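# Nest the smaller cardboard box inside the larger one

## Task

Set the bigger cardboard box upright in the pink tray with its opening facing up, then lower the smaller box into it, also opening up, until the small box is fully seated inside the big one.

## Robot and tools

ROBOT. Two six-joint arms (UR12e type), left_arm and right_arm, each with a Robotiq 2F-85 two-finger gripper and a wrist camera. The fingers point along the gripper's +z axis and the jaws move along its y axis. end_effector_position is the spot between the pads when closed; closed fingertips reach about 19 mm past it (6 mm when open). A camera block sticks out about 10 cm toward the gripper's +x side and turns with it.

FRAMES. Scene frame: origin on the table surface halfway between the arms, +z up, +x away from the robots over the table, left_arm on the +y side (not the image left). Each arm reports its hand position (m), quaternion wxyz and velocities in its own base frame. Calibrated bases in the scene frame: left_arm at (+0.083, +0.666, 0) with quat (1, 0, 0, +0.002); right_arm at (-0.007, -0.587, 0) with quat (1, 0, 0, -0.018). Up is +z in both base frames. Printed hand poses may be off by a few cm, more at long reach.

THE ROW. Every motion command is a row of 18 numbers: 9 for left_arm, then 9 for right_arm, always both arms. Per arm: six absolute joint target angles in radians, in this order: elbow, shoulder lift, shoulder pan, wrist 1, wrist 2, wrist 3; then gripper position, force_limit, speed, each from -1 to 1. Joint ranges: elbow -3.142 to 3.142, all others -6.283 to 6.283. Targets more than 0.010 rad beyond a range end (and beyond the current angle) get the call refused. Gripper position is an absolute opening: +1 fully open (85 mm), about -0.8 pads touch, -1 squeeze until blocked. speed sets jaw speed (about 20 mm/s at -1, 85 at 0, 150 at +1); force_limit with speed sets grip strength (roughly 30 to 100 N per pad on a slow close, 120 to 245 N on a fast close from wide). To leave a gripper alone, resend its previous three numbers; 0 is a real command. Both start at +1.

TOOLS.
- execute_actions(actions, cameras): actions is a list of actions; each action is a list of up to 15 rows, one per 1/30 s step, the final row repeated to fill 15 steps. An empty list just returns the state. cameras: list of names, omitted/null/["all"] for all, [] for none.
- move(target, speed, blend, stop_force, zero, blocking, cameras): target is one row or up to 15 rows (waypoints), joint angles absolute. All joints move in sync, so the hand travels on a curve, without avoiding obstacles or the other arm. speed: rad/s of the joint with the most to travel, 0.01 to 3.14, default 0.5 (one value or one per waypoint). blend: rad corner rounding for lists, default 0. stop_force: 4 to 120 N, ends an arm's path when its wrist sensor feels that much push against the motion; use a slow speed with it, omit it when pulling away from contact, and keep gripper numbers identical across waypoints. zero (default true) rezeroes the sensor before the move. blocking=false returns after about 0.5 s while the move continues; a new move replaces it; not allowed with stop_force. Gripper numbers in the first target are sent at once; later ones on arrival.
- wait(seconds 0 to 10, cameras): let time pass holding commands.
- stop(cameras): brake a running move.
- zoom_image(camera, region): camera is cam_high, cam_low, cam_left_wrist or cam_right_wrist; region [x0, y0, x1, y1] in pixels, at most 504x504, of that camera's last full image (672x504).
- zero_wrist_force(arm): tare that arm's wrist sensor.
- read_manual(section): licence texts only.
- finished_scene(scene): end the current scene by its number; irreversible. The goal must remain true with the robot out of the way.

DRIVE LIMITS. Joint targets advance at most 2.09 rad/s (pan, lift) or 3.14 rad/s (others), and stay within 0.434 rad (pan, lift) or 0.651 rad (others) of the measured angle; targets putting the hand over 150 mm away are scaled back. Motion lags commands by about 0.09 or 0.2 s; fast moves can overshoot. Large moves may finish after the result arrives.

RESULTS. Joint positions, Joint velocities ("within noise" when still, hand velocities then omitted), Joint targets (what joints are being driven to now; resend to hold still), Tool commands, Joint torques (include arm weight, offsets and noise), end-effector pose, Wrist force/torque in the gripper's own axes plus the peak reading since the last shown, gripper position_measured in counts (3 open, ~78 = 60 mm, 130 = 40 mm, 180 = 20 mm, 230 pads meet) and object_status (0 moving, 1 blocked opening, 2 blocked closing = holding, 3 reached target or fully closed). A good grip reads 2. move adds a "move:" line: done, off_target, moving, held or fault, and limits=held if steps were withheld. "joint sent to its limit" and "joint command not followed" (clearance check between arms altered targets) may appear.

AVOID. Torque fault at contact torque limits (pan and lift 297, elbow 135, wrists 48.6 N m, held weight included) or force fault near 150 N on any arm part: the arm halts for 10 s. Motor heat above 85 °C (warning at 70 °C) brakes an arm for 30 to 60 s; avoid long stretched holds or pushing into unreachable poses. The arms are stiff: commanding even slightly past a firm contact can fault. Never let the arms collide or squeeze each other's fingers. Do not drop boxes, release moving parts, slam, swing loads fast, grip hard on a box still resting on something, or let anything leave the table. Loose objects may occasionally get nudged by something external.

Each tool is called after ">>>" by a JSON object that holds its "op" and its "data".

## Session

>>> {"op": "execute_actions", "data": {"actions": []}}

Scene clock: 0.00 s.
left_arm: end_effector_position=(+0.6454, -0.5078, +0.3373) position_measured=3 object_status=3 end_effector_quat_wxyz=(+0.256, +0.893, -0.129, +0.346) | right_arm: end_effector_position=(+0.5503, +0.2684, +0.3476) position_measured=3 object_status=3 end_effector_quat_wxyz=(+0.514, +0.591, -0.552, +0.286)
Joint names: [elbow, shoulder lift, shoulder pan, wrist 1, wrist 2, wrist 3]
Joint positions: left_arm=[2.166 -1.468 -0.918 -3.155 -1.464 2.561] | right_arm=[-1.569 -1.939 4.069 -2.438 1.192 -0.441]
Joint velocities: within noise
Joint torques (N m): no reading
Wrist force (N): no reading
Wrist torque (N m): no reading
Wrist force, peak (N): no reading
Joint targets: left_arm=[2.166 -1.468 -0.918 -3.155 -1.464 2.561] | right_arm=[-1.569 -1.939 4.069 -2.438 1.192 -0.441]
Tool commands: left_gripper/position=+1.0 left_gripper/force_limit=+1.0 left_gripper/speed=+1.0 right_gripper/position=+1.0 right_gripper/force_limit=+1.0 right_gripper/speed=+1.0

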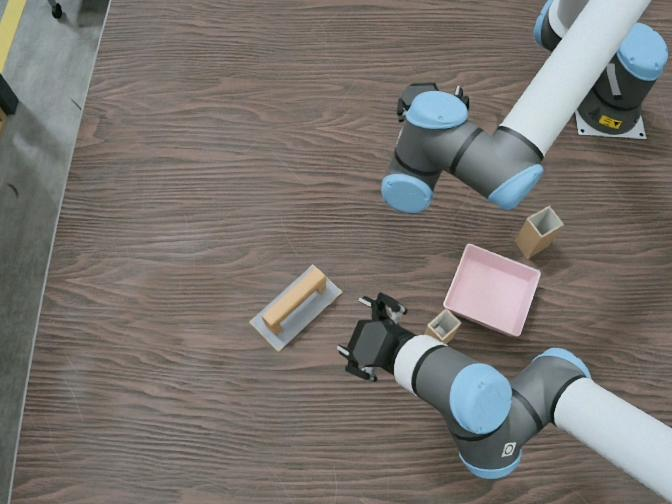

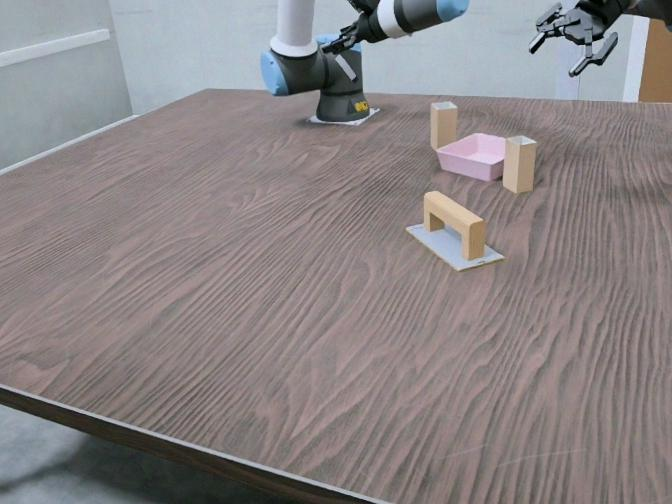

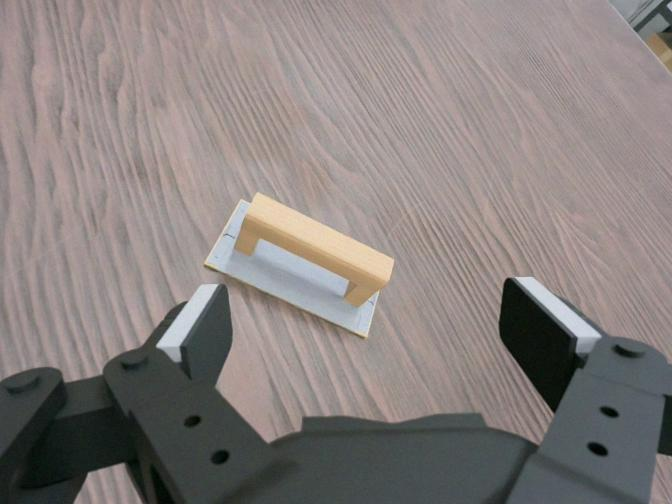

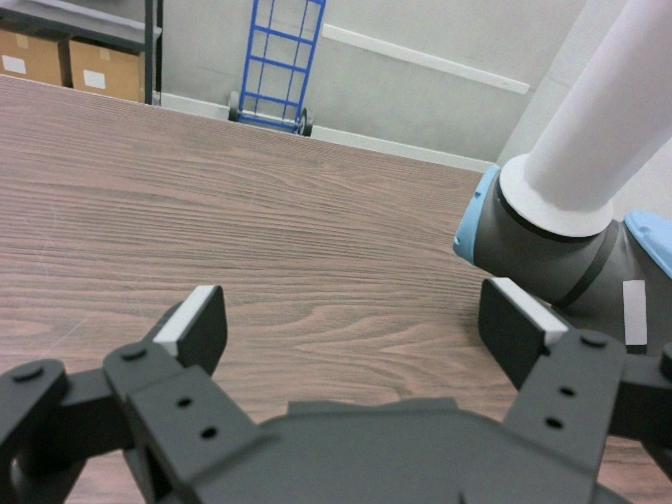

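>>> {"op": "zoom_image", "data": {"camera": "cam_high", "region": [380, 180, 600, 380]}}

>>> {"op": "zoom_image", "data": {"camera": "cam_low", "region": [380, 60, 580, 210]}}

Scaled by 2.291 from the camera's 672x504 image, which has a finer 960x720 frame.

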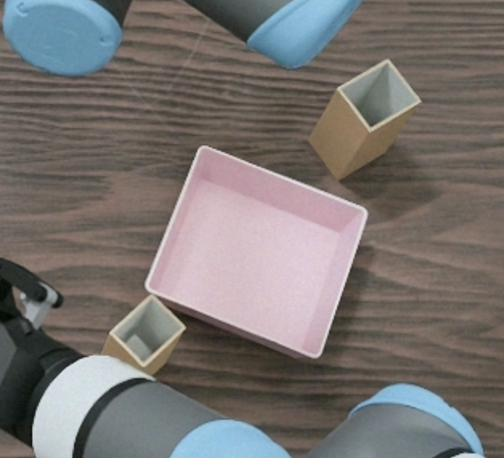

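Scaled by 2.520 from the camera's 672x504 image, which has a finer 960x720 frame.

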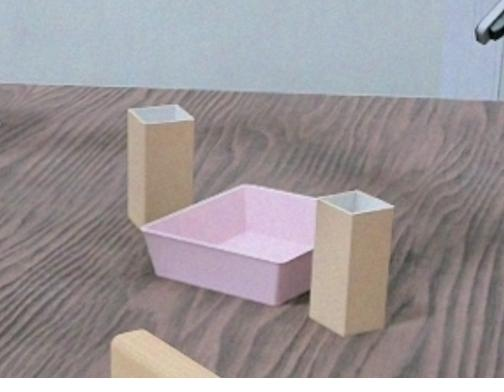

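>>> {"op": "move", "data": {"target": [1.8026, -1.6108, -0.9222, -1.7626, -1.5708, 1.239, 1, 1, 1, -2.110, -1.1132, 4.593, -1.489, 1.5708, 0.695, 1, 1, 1], "speed": 1.0}}

Scene clock: 59.93 s.
left_arm: end_effector_position=(+0.5353, -0.4180, +0.4002) position_measured=3 object_status=3 end_effector_quat_wxyz=(+0.000, +0.882, +0.471, +0.000) | right_arm: end_effector_position=(+0.2228, +0.3951, +0.3998) position_measured=3 object_status=3 end_effector_quat_wxyz=(+0.000, -0.369, +0.929, +0.000)
Joint names: [elbow, shoulder lift, shoulder pan, wrist 1, wrist 2, wrist 3]
Joint positions: left_arm=[1.802 -1.611 -0.922 -1.763 -1.571 1.239] | right_arm=[-2.11 -1.113 4.593 -1.489 1.571 0.695]
Joint velocities: within noise
Joint torques (N m): left_arm=[-37.78 -33.46 -8.77 -3.09 2.93 -1.52] | right_arm=[53.63 23.86 -8.09 4.86 -1.53 1.69]
Wrist force (N): left_arm=[-0.5 0.0 -0.8] | right_arm=[-1.1 1.2 -0.3]
Wrist torque (N m): left_arm=[0.06 -0.04 0.21] | right_arm=[0.12 0.21 -0.28]
Wrist force, peak (N): left_arm=[-0.2 -0.9 -2.2] | right_arm=[-0.7 -2.6 1.4]
Joint targets: left_arm=[1.803 -1.611 -0.922 -1.763 -1.571 1.239] | right_arm=[-2.110 -1.113 4.593 -1.489 1.571 0.695]
move: done

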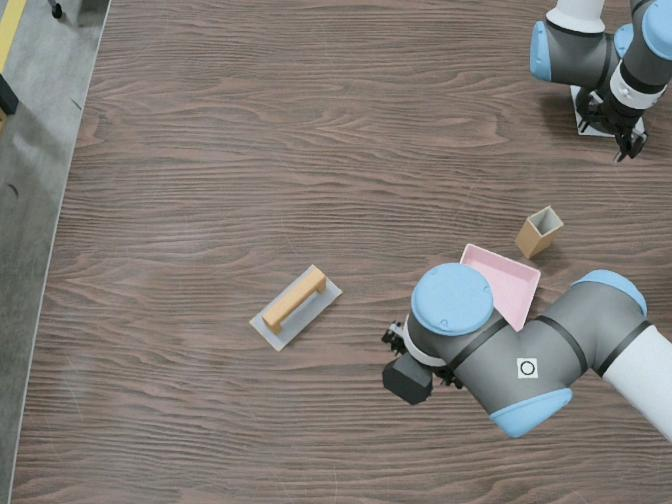

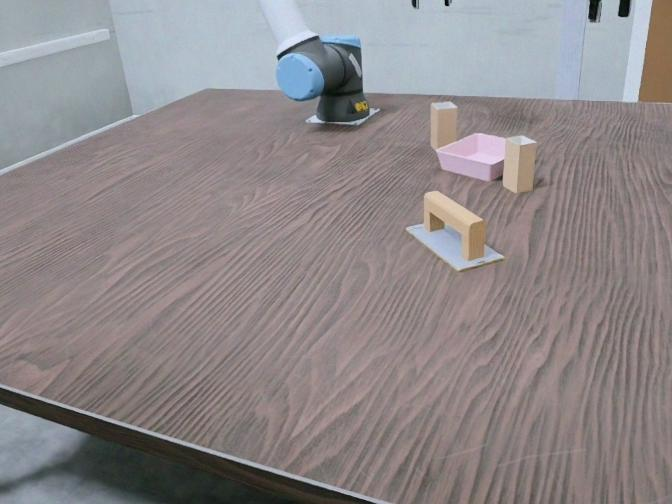

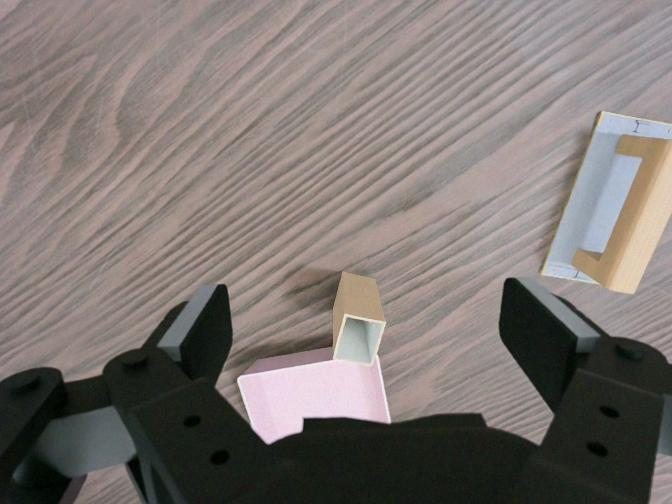

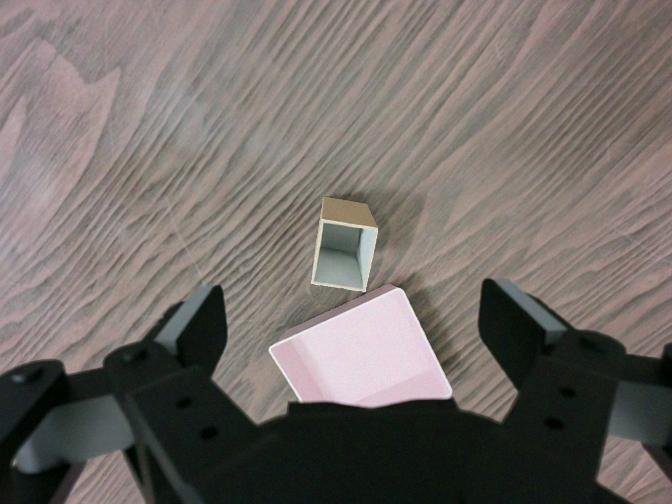

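>>> {"op": "zoom_image", "data": {"camera": "cam_right_wrist", "region": [120, 150, 600, 500]}}

>>> {"op": "zoom_image", "data": {"camera": "cam_left_wrist", "region": [200, 220, 440, 460]}}

>>> {"op": "zoom_image", "data": {"camera": "cam_right_wrist", "region": [240, 170, 480, 410]}}

Scaled by 1.050 from the camera's 672x504 image, which has a finer 960x720 frame.

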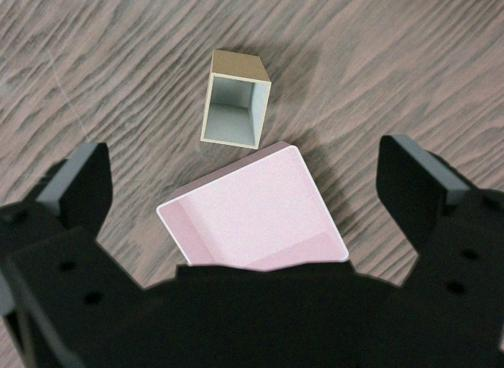

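Scaled by 2.100 from the camera's 672x504 image, which has a finer 960x720 frame.

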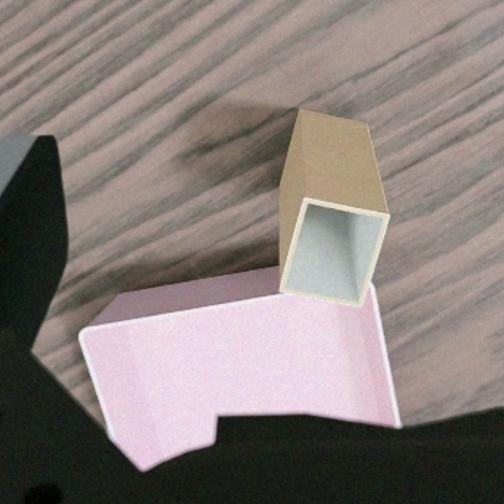

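Scaled by 2.100 from the camera's 672x504 image, which has a finer 960x720 frame.

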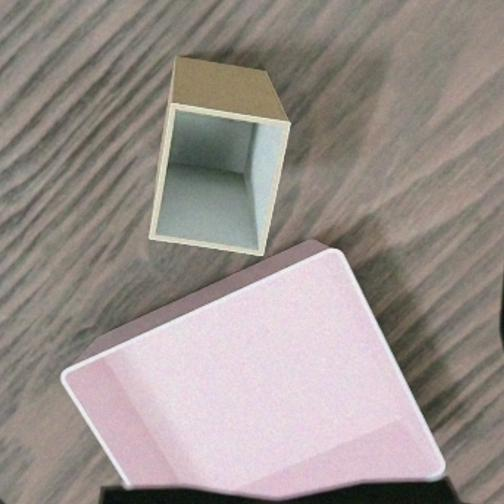

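>>> {"op": "move", "data": {"target": [1.8026, -1.6108, -0.9222, -1.7626, -1.5708, 1.239, 1, 1, 1, -2.2652, -1.3867, 4.4847, -1.0605, 1.5708, 0.7527, 1, -1, -1], "speed": 0.8, "cameras": ["cam_right_wrist", "cam_left_wrist"]}}

Scene clock: 109.73 s.
left_arm: end_effector_position=(+0.5353, -0.4179, +0.4000) position_measured=3 object_status=3 end_effector_quat_wxyz=(+0.000, +0.882, +0.471, +0.000) | right_arm: end_effector_position=(+0.2840, +0.4540, +0.2200) position_measured=3 object_status=3 end_effector_quat_wxyz=(+0.000, -0.291, +0.957, +0.000)
Joint names: [elbow, shoulder lift, shoulder pan, wrist 1, wrist 2, wrist 3]
Joint positions: left_arm=[1.803 -1.611 -0.922 -1.763 -1.571 1.239] | right_arm=[-2.265 -1.387 4.485 -1.061 1.571 0.753]
Joint velocities: within noise
Joint torques (N m): left_arm=[-43.16 -34.18 11.19 -3.5 2.36 -1.79] | right_arm=[45.68 18.23 14.07 6.77 1.77 -2.78]
Wrist force (N): left_arm=[-0.6 0.1 -0.8] | right_arm=[-1.2 1.2 0.7]
Wrist torque (N m): left_arm=[0.08 -0.02 0.21] | right_arm=[0.12 0.26 -0.28]
Wrist force, peak (N): left_arm=[-0.4 0.5 -1.4] | right_arm=[-2.8 0.5 4.1]
Joint targets: left_arm=[1.803 -1.611 -0.922 -1.763 -1.571 1.239] | right_arm=[-2.265 -1.387 4.485 -1.060 1.571 0.753]
move: done
Images, in order (width x height): cam_left_wrist 672x504, cam_right_wrist 672x504.

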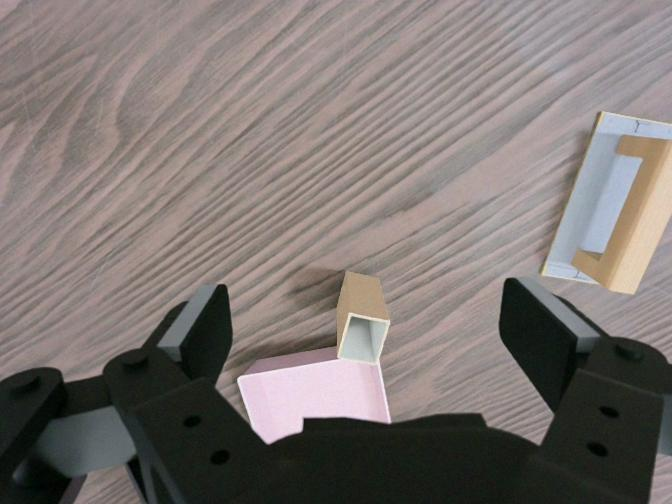

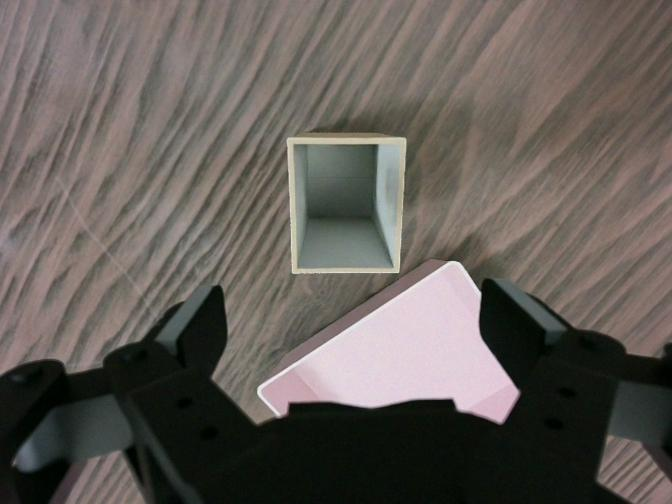

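>>> {"op": "move", "data": {"target": [1.8026, -1.6108, -0.9222, -1.7626, -1.5708, 1.239, 1, 1, 1, -2.3839, -1.5042, 4.4959, -0.8243, 1.5708, 0.7639, 1, -1, -1], "speed": 0.3, "cameras": ["cam_right_wrist", "cam_low"]}}

Scene clock: 120.70 s.
left_arm: end_effector_position=(+0.5353, -0.4179, +0.4000) position_measured=3 object_status=3 end_effector_quat_wxyz=(+0.000, +0.882, +0.471, +0.000) | right_arm: end_effector_position=(+0.2771, +0.4496, +0.1199) position_measured=3 object_status=3 end_effector_quat_wxyz=(+0.000, -0.291, +0.957, +0.000)
Joint names: [elbow, shoulder lift, shoulder pan, wrist 1, wrist 2, wrist 3]
Joint positions: left_arm=[1.803 -1.611 -0.922 -1.763 -1.571 1.239] | right_arm=[-2.384 -1.504 4.496 -0.824 1.571 0.764]
Joint velocities: within noise
Joint torques (N m): left_arm=[-48.05 -33.23 10.93 -5.31 1.84 -1.96] | right_arm=[43.35 43.31 -7.54 3.16 1.36 -1.94]
Wrist force (N): left_arm=[-0.6 0.0 -0.9] | right_arm=[-1.2 1.4 0.0]
Wrist torque (N m): left_arm=[0.06 -0.03 0.21] | right_arm=[0.14 0.28 -0.30]
Wrist force, peak (N): left_arm=[-1.1 -0.1 -1.1] | right_arm=[-1.5 1.5 -2.2]
Joint targets: left_arm=[1.803 -1.611 -0.922 -1.763 -1.571 1.239] | right_arm=[-2.384 -1.504 4.496 -0.824 1.571 0.764]
move: done
Images, in order (width x height): cam_low 672x504, cam_right_wrist 672x504.

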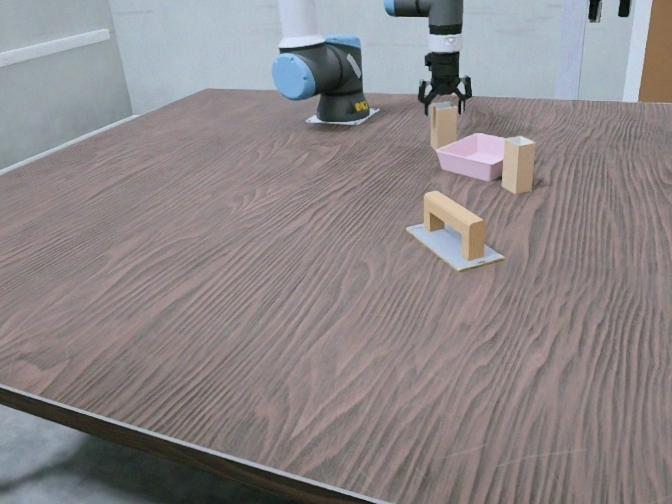

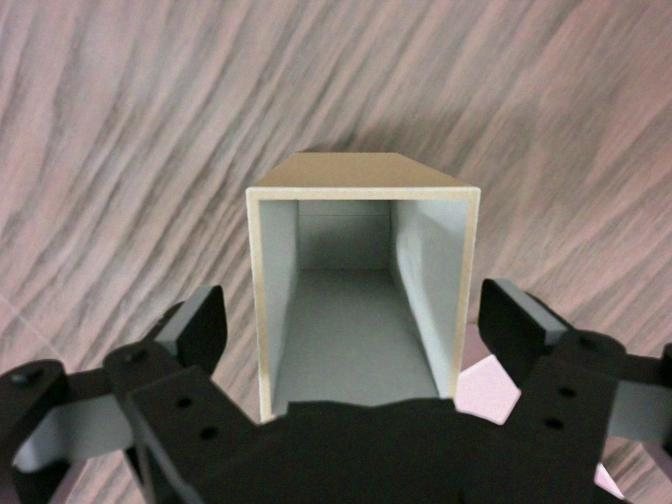

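>>> {"op": "move", "data": {"target": [[1.8026, -1.6108, -0.9222, -1.7626, -1.5708, 1.239, 1, 1, 1, -2.39905, -1.4871, 4.5103, -0.82625, 1.5708, 0.7783, 1, -1, -1], [1.8026, -1.6108, -0.9222, -1.7626, -1.5708, 1.239, 1, 1, 1, -2.39905, -1.4871, 4.5103, -0.82625, 1.5708, 0.7783, -1, -1, -1]], "speed": 0.2, "cameras": ["cam_right_wrist"]}}

Scene clock: 135.73 s.
left_arm: end_effector_position=(+0.5353, -0.4179, +0.4000) position_measured=3 object_status=3 end_effector_quat_wxyz=(+0.000, +0.882, +0.471, +0.000) | right_arm: end_effector_position=(+0.2688, +0.4441, +0.1200) position_measured=89 object_status=0 end_effector_quat_wxyz=(+0.000, -0.291, +0.957, +0.000)
Joint names: [elbow, shoulder lift, shoulder pan, wrist 1, wrist 2, wrist 3]
Joint positions: left_arm=[1.803 -1.611 -0.922 -1.763 -1.571 1.239] | right_arm=[-2.399 -1.487 4.51 -0.826 1.571 0.778]
Joint velocities: within noise
Joint torques (N m): left_arm=[-55.37 -35.07 9.95 -6.11 1.19 -1.56] | right_arm=[38.11 19.32 -15.81 6.95 1.57 -2.93]
Wrist force (N): left_arm=[-0.6 0.1 -0.8] | right_arm=[0.2 -0.4 -10.8]
Wrist torque (N m): left_arm=[0.08 -0.03 0.21] | right_arm=[0.08 0.31 -0.31]
Wrist force, peak (N): left_arm=[-0.9 0.0 -1.2] | right_arm=[0.6 0.0 -12.7]
Joint targets: left_arm=[1.803 -1.611 -0.922 -1.763 -1.571 1.239] | right_arm=[-2.399 -1.487 4.510 -0.826 1.571 0.778]
move: done
Images, in order (width x height): cam_right_wrist 672x504.

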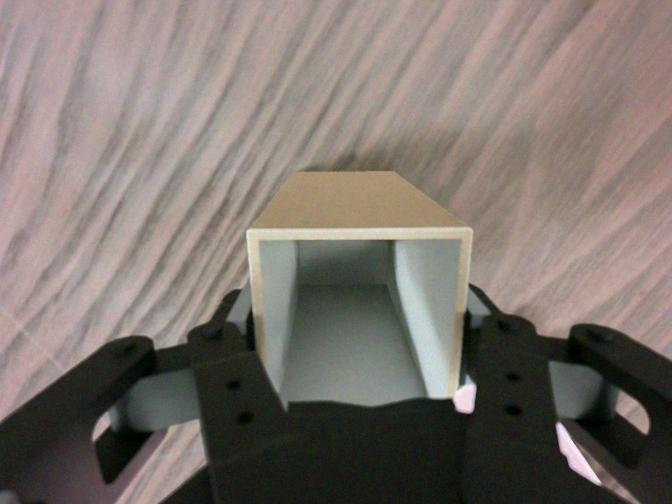

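>>> {"op": "move", "data": {"target": [[1.8026, -1.6108, -0.9222, -1.7626, -1.5708, 1.239, 1, 1, 1, -2.3139, -1.3758, 4.5103, -1.0227, 1.5708, 0.7783, -1, -1, -1], [1.8026, -1.6108, -0.9222, -1.7626, -1.5708, 1.239, 1, 1, 1, -1.9878, -1.7131, 4.3786, -1.0115, 1.5708, 0.6466, -1, -1, -1]], "speed": [0.15, 0.3], "blend": [0.03, 0], "cameras": ["cam_high", "cam_low", "cam_left_wrist", "cam_right_wrist"]}}

Scene clock: 154.70 s.
left_arm: end_effector_position=(+0.5353, -0.4179, +0.4000) position_measured=3 object_status=3 end_effector_quat_wxyz=(+0.000, +0.882, +0.471, +0.000) | right_arm: end_effector_position=(+0.3911, +0.5959, +0.2000) position_measured=89 object_status=2 end_effector_quat_wxyz=(+0.000, -0.291, +0.957, +0.000)
Joint names: [elbow, shoulder lift, shoulder pan, wrist 1, wrist 2, wrist 3]
Joint positions: left_arm=[1.803 -1.611 -0.922 -1.763 -1.571 1.239] | right_arm=[-1.988 -1.713 4.378 -1.011 1.571 0.647]
Joint velocities: within noise
Joint torques (N m): left_arm=[-63.48 -35.36 11.03 -5.93 0.42 -1.41] | right_arm=[40.74 49.52 13.67 4.83 1.56 1.98]
Wrist force (N): left_arm=[-0.4 -0.2 -0.8] | right_arm=[-1.2 1.2 0.2]
Wrist torque (N m): left_arm=[0.04 -0.05 0.21] | right_arm=[0.11 0.29 -0.27]
Wrist force, peak (N): left_arm=[-0.9 0.0 -1.1] | right_arm=[-0.1 0.2 -14.6]
Joint targets: left_arm=[1.803 -1.611 -0.922 -1.763 -1.571 1.239] | right_arm=[-1.988 -1.713 4.379 -1.012 1.571 0.647]
move: done

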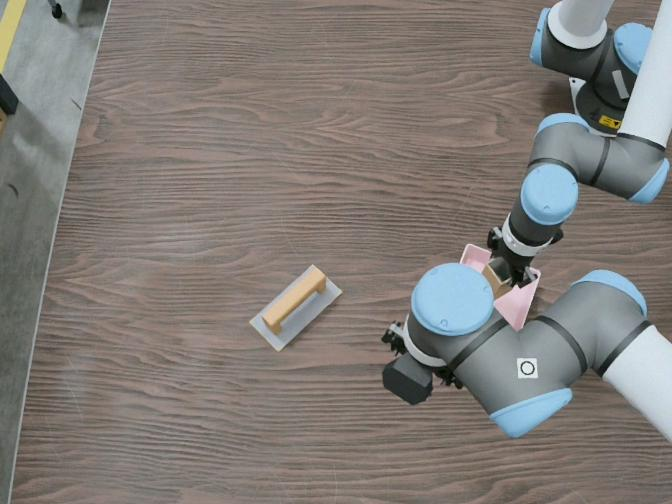

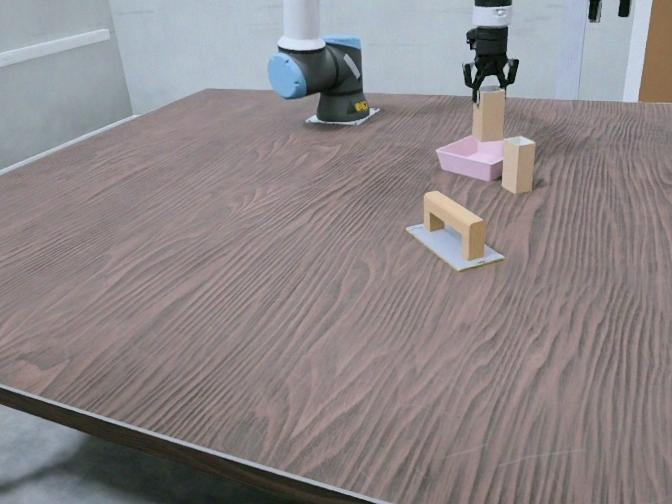

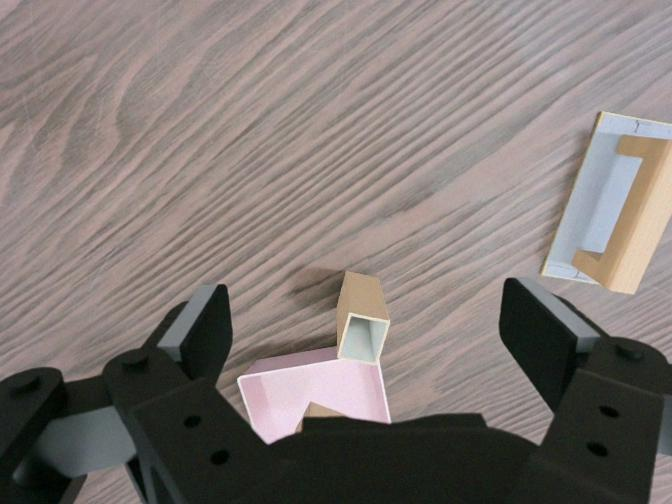

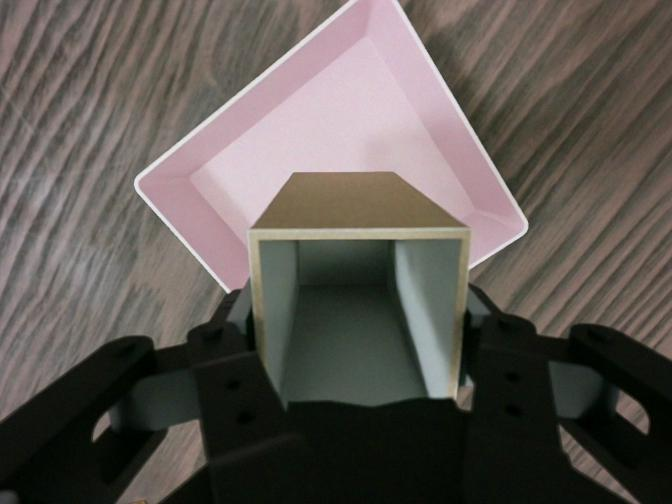

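>>> {"op": "move", "data": {"target": [1.8026, -1.6108, -0.9222, -1.7626, -1.5708, 1.239, 1, 1, 1, -2.06185, -1.75828, 4.37586, -0.89226, 1.5708, 0.64386, -1, -1, -1], "speed": 0.2, "cameras": []}}

>>> {"op": "move", "data": {"target": [1.8026, -1.6108, -0.9222, -1.7626, -1.5708, 1.239, 1, 1, 1, -2.0792, -1.78586, 4.37586, -0.84733, 1.5708, 0.64386, -1, -1, -1], "speed": 0.03, "stop_force": 6, "cameras": ["cam_low", "cam_right_wrist"]}}

Scene clock: 162.73 s.
left_arm: end_effector_position=(+0.5353, -0.4179, +0.4000) position_measured=3 object_status=3 end_effector_quat_wxyz=(+0.000, +0.882, +0.471, +0.000) | right_arm: end_effector_position=(+0.3886, +0.5834, +0.1399) position_measured=89 object_status=2 end_effector_quat_wxyz=(+0.000, -0.291, +0.957, +0.000)
Joint names: [elbow, shoulder lift, shoulder pan, wrist 1, wrist 2, wrist 3]
Joint positions: left_arm=[1.803 -1.611 -0.922 -1.763 -1.571 1.239] | right_arm=[-2.062 -1.758 4.376 -0.892 1.571 0.644]
Joint velocities: within noise
Joint torques (N m): left_arm=[-67.43 -36.61 11.37 -6.25 -0.18 -1.27] | right_arm=[48.53 75.44 -11.92 1.39 1.49 -1.95]
Wrist force (N): left_arm=[-0.6 0.0 -0.9] | right_arm=[-0.8 1.4 0.5]
Wrist torque (N m): left_arm=[0.06 -0.03 0.21] | right_arm=[0.15 0.23 -0.22]
Wrist force, peak (N): left_arm=[-0.7 0.1 -1.2] | right_arm=[-1.1 1.8 -2.0]
Joint targets: left_arm=[1.803 -1.611 -0.922 -1.763 -1.571 1.239] | right_arm=[-2.062 -1.758 4.376 -0.892 1.571 0.644]
move: done
No camera images: "cameras" was empty.

Scene clock: 165.10 s.
left_arm: end_effector_position=(+0.5353, -0.4179, +0.4000) position_measured=3 object_status=3 end_effector_quat_wxyz=(+0.000, +0.882, +0.471, +0.000) | right_arm: end_effector_position=(+0.3886, +0.5835, +0.1228) position_measured=89 object_status=2 end_effector_quat_wxyz=(+0.000, -0.291, +0.957, +0.000)
Joint names: [elbow, shoulder lift, shoulder pan, wrist 1, wrist 2, wrist 3]
Joint positions: left_arm=[1.803 -1.611 -0.922 -1.763 -1.571 1.239] | right_arm=[-2.075 -1.779 4.376 -0.859 1.571 0.644]
Joint velocities: within noise
Joint torques (N m): left_arm=[-67.43 -35.47 11.27 -6.07 -0.64 -1.13] | right_arm=[44.28 73.34 1.11 2.05 1.1 1.49]
Wrist force (N): left_arm=[-0.2 -0.2 -0.9] | right_arm=[-1.4 1.9 -2.8]
Wrist torque (N m): left_arm=[0.04 -0.09 0.22] | right_arm=[0.08 0.26 -0.22]
Wrist force, peak (N): left_arm=[-0.9 0.1 -1.3] | right_arm=[4.2 -1.5 -31.7]
Joint targets: left_arm=[1.803 -1.611 -0.922 -1.763 -1.571 1.239] | right_arm=[-2.075 -1.779 4.376 -0.859 1.571 0.644]
move: contact (right_arm); right_arm: the wrist 1 is farthest, 0.011 rad from its target
Images, in order (width x height): cam_low 672x504, cam_right_wrist 672x504.

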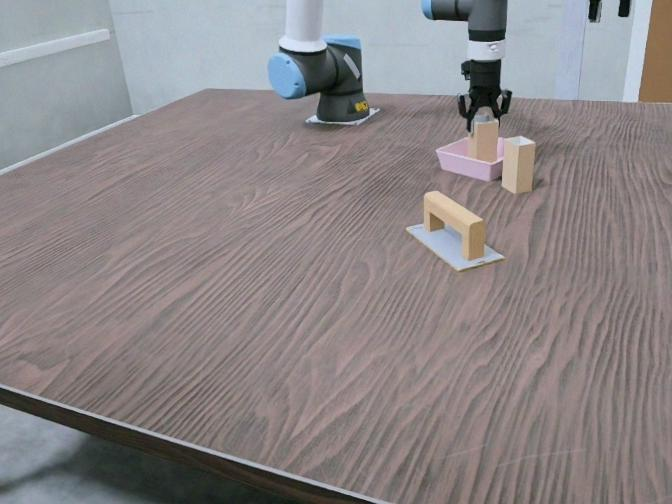

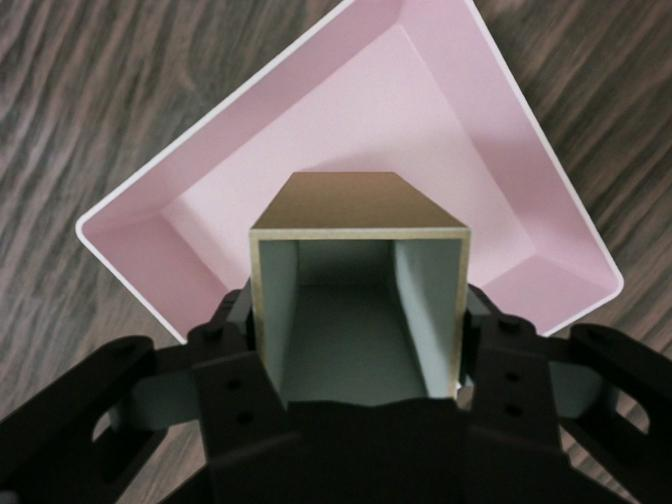

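>>> {"op": "move", "data": {"target": [[1.8026, -1.6108, -0.9222, -1.7626, -1.5708, 1.239, 1, 1, 1, -2.075, -1.779, 4.376, -0.859, 1.5708, 0.644, 1, -1, -1], [2.1, -1.97, -1.146, -1.92, -1.5708, 0.62, 1, 1, 1, -2.0094, -1.6945, 4.37586, -1.0085, 1.5708, 0.64386, 1, -1, -1], [2.3956, -2.3229, -1.3703, -2.0797, -1.5708, 0, 1, 1, 1, -2.0094, -1.6945, 4.37586, -1.0085, 1.5708, -0.927, 1, -1, -1]], "speed": [0.5, 0.5, 1.0], "blend": [0, 0.05, 0], "cameras": ["cam_low", "cam_high", "cam_left_wrist", "cam_right_wrist"]}}

Scene clock: 184.53 s.
left_arm: end_effector_position=(+0.2463, -0.3378, +0.3798) position_measured=3 object_status=3 end_effector_quat_wxyz=(+0.168, +0.618, +0.756, -0.137) | right_arm: end_effector_position=(+0.3886, +0.5834, +0.2001) position_measured=3 object_status=3 end_effector_quat_wxyz=(+0.000, +0.882, -0.471, +0.000)
Joint names: [elbow, shoulder lift, shoulder pan, wrist 1, wrist 2, wrist 3]
Joint positions: left_arm=[2.396 -2.323 -1.37 -2.08 -1.571 0] | right_arm=[-2.009 -1.695 4.376 -1.008 1.571 -0.927]
Joint velocities: within noise
Joint torques (N m): left_arm=[-69.32 9.95 15.02 -2.44 -1.89 0.25] | right_arm=[34.06 41.01 10.59 7.39 -2.31 -2.53]
Wrist force (N): left_arm=[-0.6 0.2 -1.0] | right_arm=[-1.1 1.2 0.2]
Wrist torque (N m): left_arm=[0.10 -0.06 0.14] | right_arm=[0.15 0.25 -0.26]
Wrist force, peak (N): left_arm=[0.0 2.5 -0.2] | right_arm=[-1.3 2.0 -3.1]
Joint targets: left_arm=[2.396 -2.323 -1.370 -2.080 -1.571 0.000] | right_arm=[-2.009 -1.694 4.376 -1.009 1.571 -0.927]
move: done

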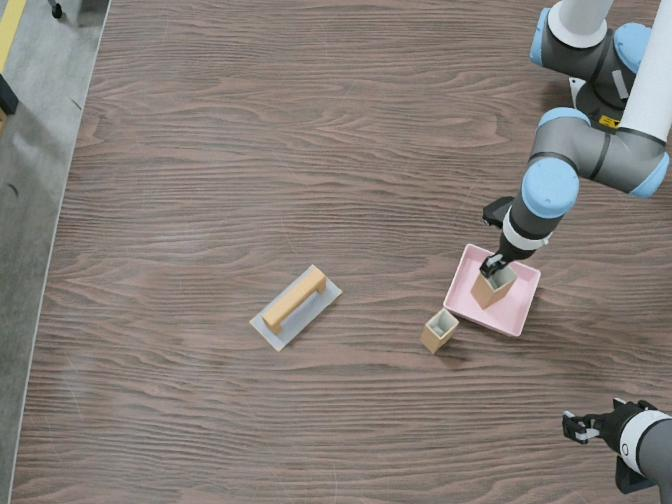

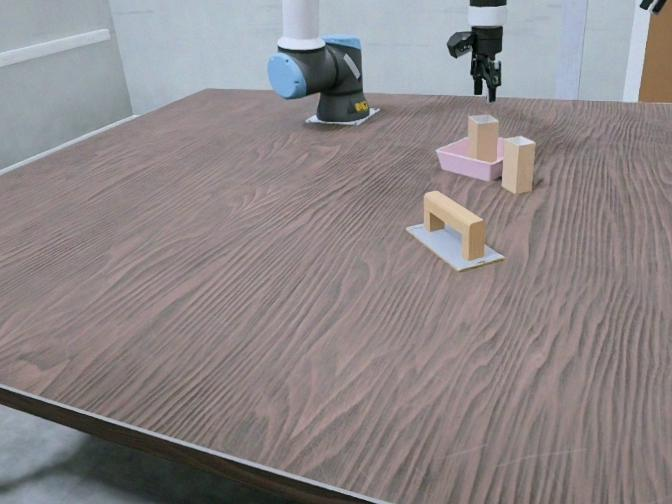

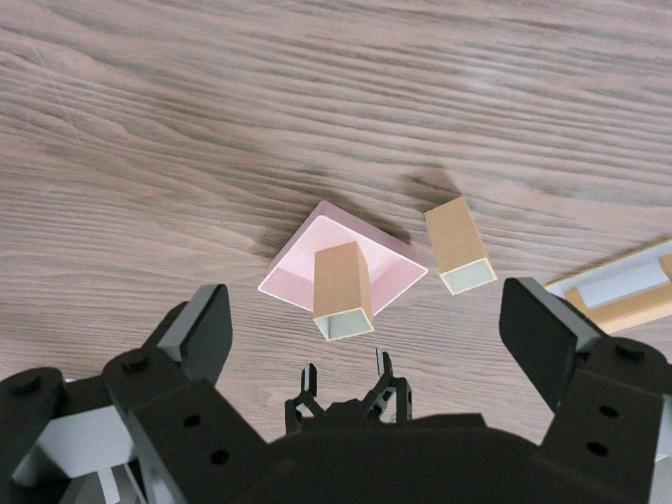

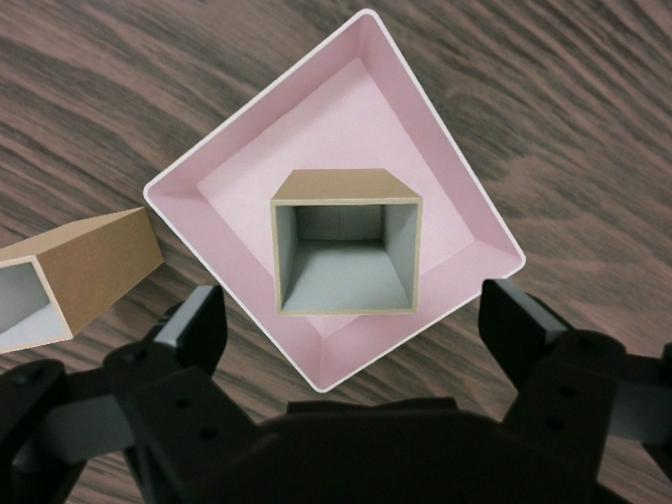

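>>> {"op": "move", "data": {"target": [2.3956, -2.3229, -1.3703, -2.0797, -1.5708, 0, 1, 1, 1, -1.64594, -1.97033, 4.28035, -1.09612, 1.5708, 0.34115, 1, -1, -1], "speed": 0.8, "cameras": ["cam_right_wrist", "cam_left_wrist"]}}

Scene clock: 203.83 s.
left_arm: end_effector_position=(+0.2463, -0.3377, +0.3799) position_measured=3 object_status=3 end_effector_quat_wxyz=(+0.168, +0.618, +0.756, -0.137) | right_arm: end_effector_position=(+0.5211, +0.7139, +0.1999) position_measured=3 object_status=3 end_effector_quat_wxyz=(+0.000, -0.388, +0.922, +0.000)
Joint names: [elbow, shoulder lift, shoulder pan, wrist 1, wrist 2, wrist 3]
Joint positions: left_arm=[2.396 -2.323 -1.37 -2.08 -1.571 0] | right_arm=[-1.646 -1.97 4.28 -1.096 1.571 0.341]
Joint velocities: within noise
Joint torques (N m): left_arm=[-63.74 15.97 11 -5.28 -2.36 -1] | right_arm=[35.27 96.36 14.53 8.23 -2.06 1.66]
Wrist force (N): left_arm=[-0.4 0.2 -1.2] | right_arm=[-0.8 1.2 0.4]
Wrist torque (N m): left_arm=[0.09 -0.10 0.15] | right_arm=[0.22 0.17 -0.22]
Wrist force, peak (N): left_arm=[-1.0 0.4 -1.6] | right_arm=[-0.7 2.7 0.6]
Joint targets: left_arm=[2.396 -2.323 -1.370 -2.080 -1.571 0.000] | right_arm=[-1.646 -1.970 4.280 -1.096 1.571 0.341]
move: done
Images, in order (width x height): cam_left_wrist 672x504, cam_right_wrist 672x504.

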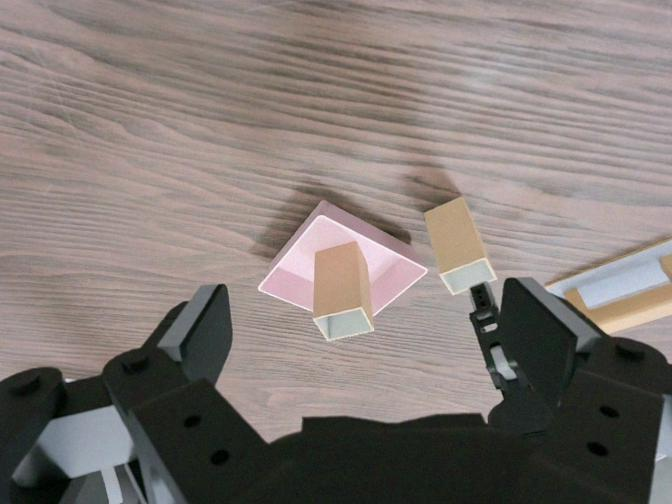

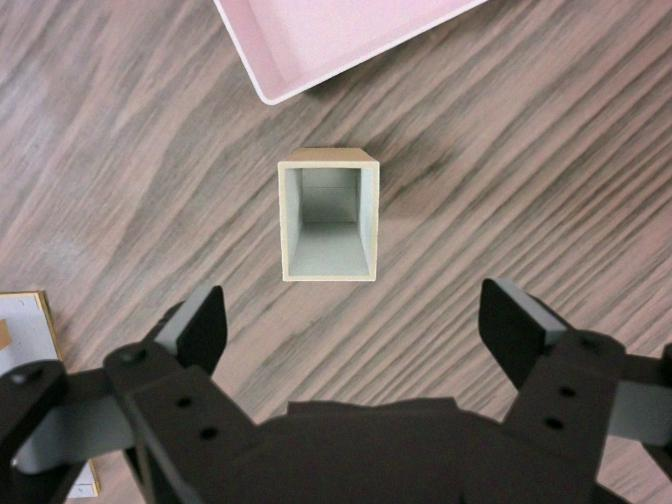

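>>> {"op": "move", "data": {"target": [[2.3956, -2.3229, -1.3703, -2.0797, -1.5708, 0, 1, 1, 1, -1.70336, -1.98565, 4.27536, -1.02338, 1.5708, 0.33616, 1, -1, -1], [2.3956, -2.3229, -1.3703, -2.0797, -1.5708, 0, 1, 1, 1, -1.74377, -2.04126, 4.27536, -0.92736, 1.5708, 0.33616, 1, -1, -1], [2.3956, -2.3229, -1.3703, -2.0797, -1.5708, 0, 1, 1, 1, -1.74377, -2.04126, 4.27536, -0.92736, 1.5708, 0.33616, -1, -1, -1]], "speed": [0.3, 0.15, 0.15], "blend": [0.01, 0, 0], "cameras": ["cam_right_wrist", "cam_left_wrist"]}}

Scene clock: 215.67 s.
left_arm: end_effector_position=(+0.2463, -0.3377, +0.3799) position_measured=3 object_status=3 end_effector_quat_wxyz=(+0.168, +0.618, +0.756, -0.137) | right_arm: end_effector_position=(+0.5196, +0.7008, +0.1000) position_measured=118 object_status=2 end_effector_quat_wxyz=(+0.000, -0.388, +0.922, +0.000)
Joint names: [elbow, shoulder lift, shoulder pan, wrist 1, wrist 2, wrist 3]
Joint positions: left_arm=[2.396 -2.323 -1.37 -2.08 -1.571 0] | right_arm=[-1.744 -2.041 4.275 -0.927 1.571 0.336]
Joint velocities: within noise
Joint torques (N m): left_arm=[-56.21 17.58 9.12 -6.93 -2.92 -0.94] | right_arm=[44.97 93.52 13.24 2.53 -1.53 2.19]
Wrist force (N): left_arm=[-0.7 0.0 -1.4] | right_arm=[-0.7 1.0 -3.8]
Wrist torque (N m): left_arm=[0.06 -0.05 0.14] | right_arm=[0.10 0.16 -0.25]
Wrist force, peak (N): left_arm=[-1.0 0.4 -1.6] | right_arm=[-0.8 1.1 -3.9]
Joint targets: left_arm=[2.396 -2.323 -1.370 -2.080 -1.571 0.000] | right_arm=[-1.744 -2.041 4.275 -0.927 1.571 0.336]
move: done
Images, in order (width x height): cam_left_wrist 672x504, cam_right_wrist 672x504.

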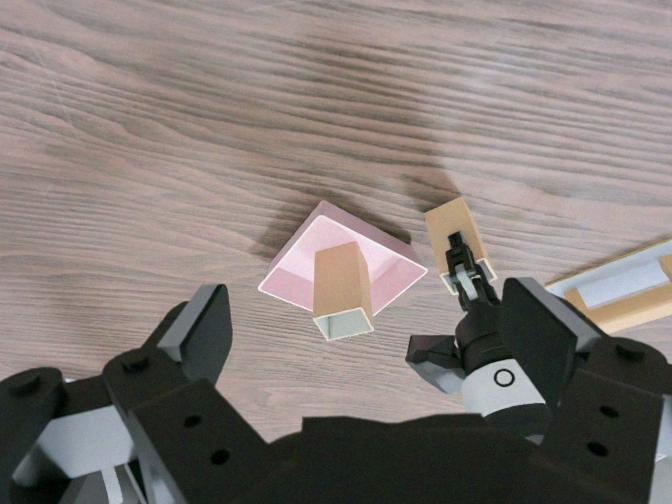

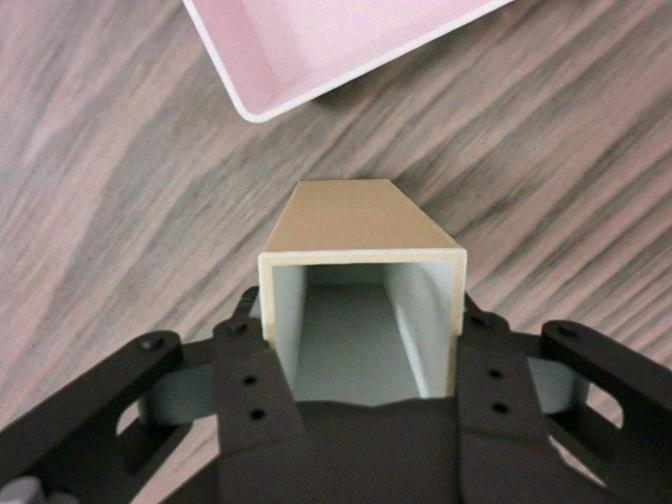

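>>> {"op": "move", "data": {"target": [[2.3956, -2.3229, -1.3703, -2.0797, -1.5708, 0, 1, 1, 1, -1.74377, -2.04126, 4.27536, -0.92736, 1.5708, 0.33616, 1, -1, -1], [2.3956, -2.3229, -1.3703, -2.0797, -1.5708, 0, 1, 1, 1, -1.67078, -1.95334, 4.27536, -1.08827, 1.5708, 0.33616, 1, -1, -1], [2.3956, -2.3229, -1.3703, -2.0797, -1.5708, 0, 1, 1, 1, -1.67078, -1.95334, 4.27536, -1.08827, 1.5708, -1.2346, -0.9, -1, -1]], "speed": [0.3, 0.25, 1.0], "cameras": ["cam_right_wrist", "cam_left_wrist"]}}

Scene clock: 239.07 s.
left_arm: end_effector_position=(+0.2463, -0.3377, +0.3799) position_measured=3 object_status=3 end_effector_quat_wxyz=(+0.168, +0.618, +0.756, -0.137) | right_arm: end_effector_position=(+0.5196, +0.7008, +0.2000) position_measured=230 object_status=3 end_effector_quat_wxyz=(+0.000, +0.926, -0.377, +0.000)
Joint names: [elbow, shoulder lift, shoulder pan, wrist 1, wrist 2, wrist 3]
Joint positions: left_arm=[2.396 -2.323 -1.37 -2.08 -1.571 0] | right_arm=[-1.671 -1.953 4.275 -1.088 1.571 -1.235]
Joint velocities: within noise
Joint torques (N m): left_arm=[-41.51 16.07 2.8 -6.99 -2.99 -0.97] | right_arm=[39.7 67.65 7.39 2.72 -1.06 -2.68]
Wrist force (N): left_arm=[-0.9 0.2 -1.2] | right_arm=[-1.1 1.4 -0.4]
Wrist torque (N m): left_arm=[0.08 -0.03 0.14] | right_arm=[0.22 0.22 -0.22]
Wrist force, peak (N): left_arm=[-1.0 -0.1 -1.7] | right_arm=[-1.1 1.3 -4.4]
Joint targets: left_arm=[2.396 -2.323 -1.370 -2.080 -1.571 0.000] | right_arm=[-1.671 -1.953 4.275 -1.088 1.571 -1.235]
move: done
Images, in order (width x height): cam_left_wrist 672x504, cam_right_wrist 672x504.

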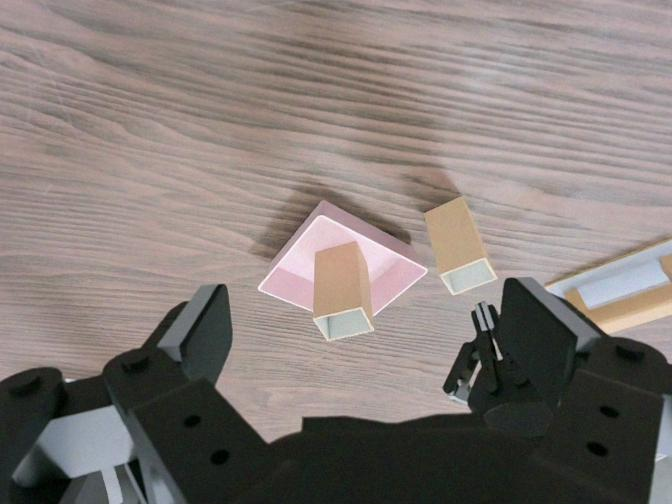

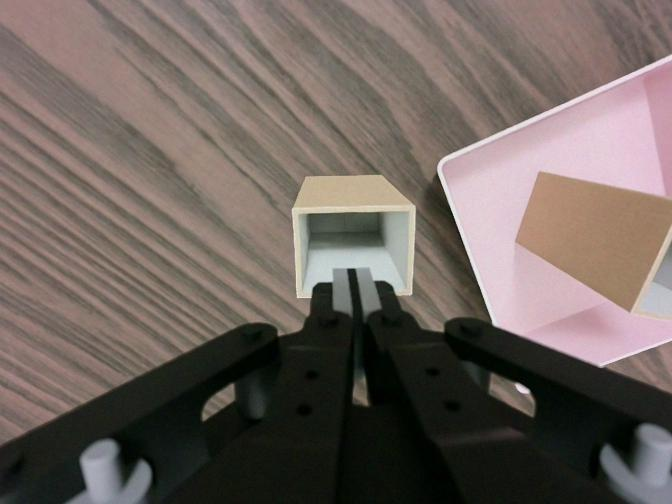

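>>> {"op": "move", "data": {"target": [[2.3956, -2.3229, -1.3703, -2.0797, -1.5708, 0, 1, 1, 1, -1.71046, -1.98093, 4.27662, -1.0210, 1.5708, -1.23338, -0.9, -1, -1], [2.3956, -2.3229, -1.3703, -2.0797, -1.5708, 0, 1, 1, 1, -1.73328, -2.00972, 4.27662, -0.96939, 1.5708, -1.23338, -0.9, -1, -1]], "speed": [0.15, 0.08], "stop_force": 8, "cameras": ["cam_right_wrist", "cam_left_wrist"]}}

Scene clock: 248.60 s.
left_arm: end_effector_position=(+0.2463, -0.3377, +0.3799) position_measured=3 object_status=3 end_effector_quat_wxyz=(+0.168, +0.618, +0.756, -0.137) | right_arm: end_effector_position=(+0.5173, +0.6984, +0.1280) position_measured=230 object_status=3 end_effector_quat_wxyz=(+0.000, +0.926, -0.377, +0.000)
Joint names: [elbow, shoulder lift, shoulder pan, wrist 1, wrist 2, wrist 3]
Joint positions: left_arm=[2.396 -2.323 -1.37 -2.08 -1.571 0] | right_arm=[-1.733 -2.01 4.277 -0.969 1.571 -1.233]
Joint velocities: within noise
Joint torques (N m): left_arm=[-39.98 16.5 -0.6 -7.04 -2.67 -0.84] | right_arm=[48.91 98.63 0.42 1.6 -0.52 -1.59]
Wrist force (N): left_arm=[-0.8 0.4 -1.3] | right_arm=[-1.1 1.6 -0.4]
Wrist torque (N m): left_arm=[0.12 -0.05 0.15] | right_arm=[0.24 0.24 -0.25]
Wrist force, peak (N): left_arm=[-1.0 0.2 -1.6] | right_arm=[-0.9 1.0 -2.1]
Joint targets: left_arm=[2.396 -2.323 -1.370 -2.080 -1.571 0.000] | right_arm=[-1.733 -2.010 4.277 -0.969 1.571 -1.233]
move: done
Images, in order (width x height): cam_left_wrist 672x504, cam_right_wrist 672x504.

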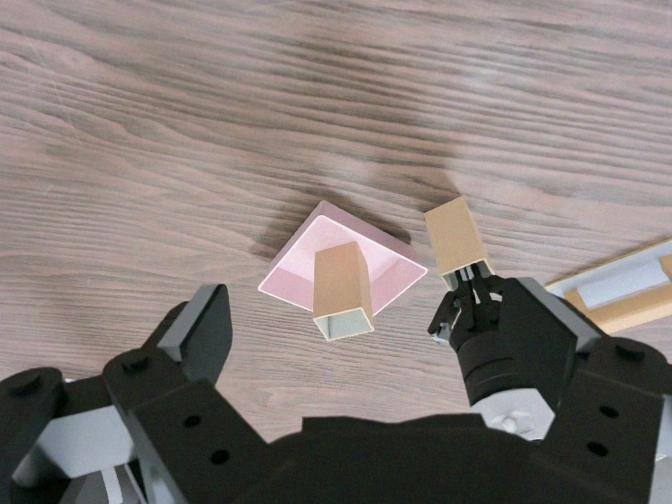

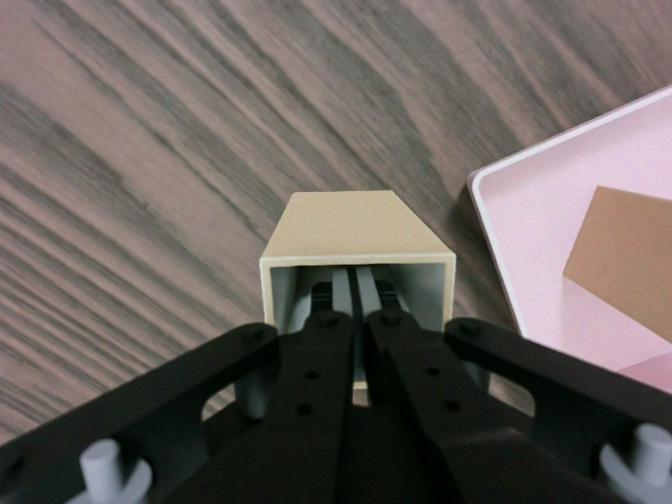

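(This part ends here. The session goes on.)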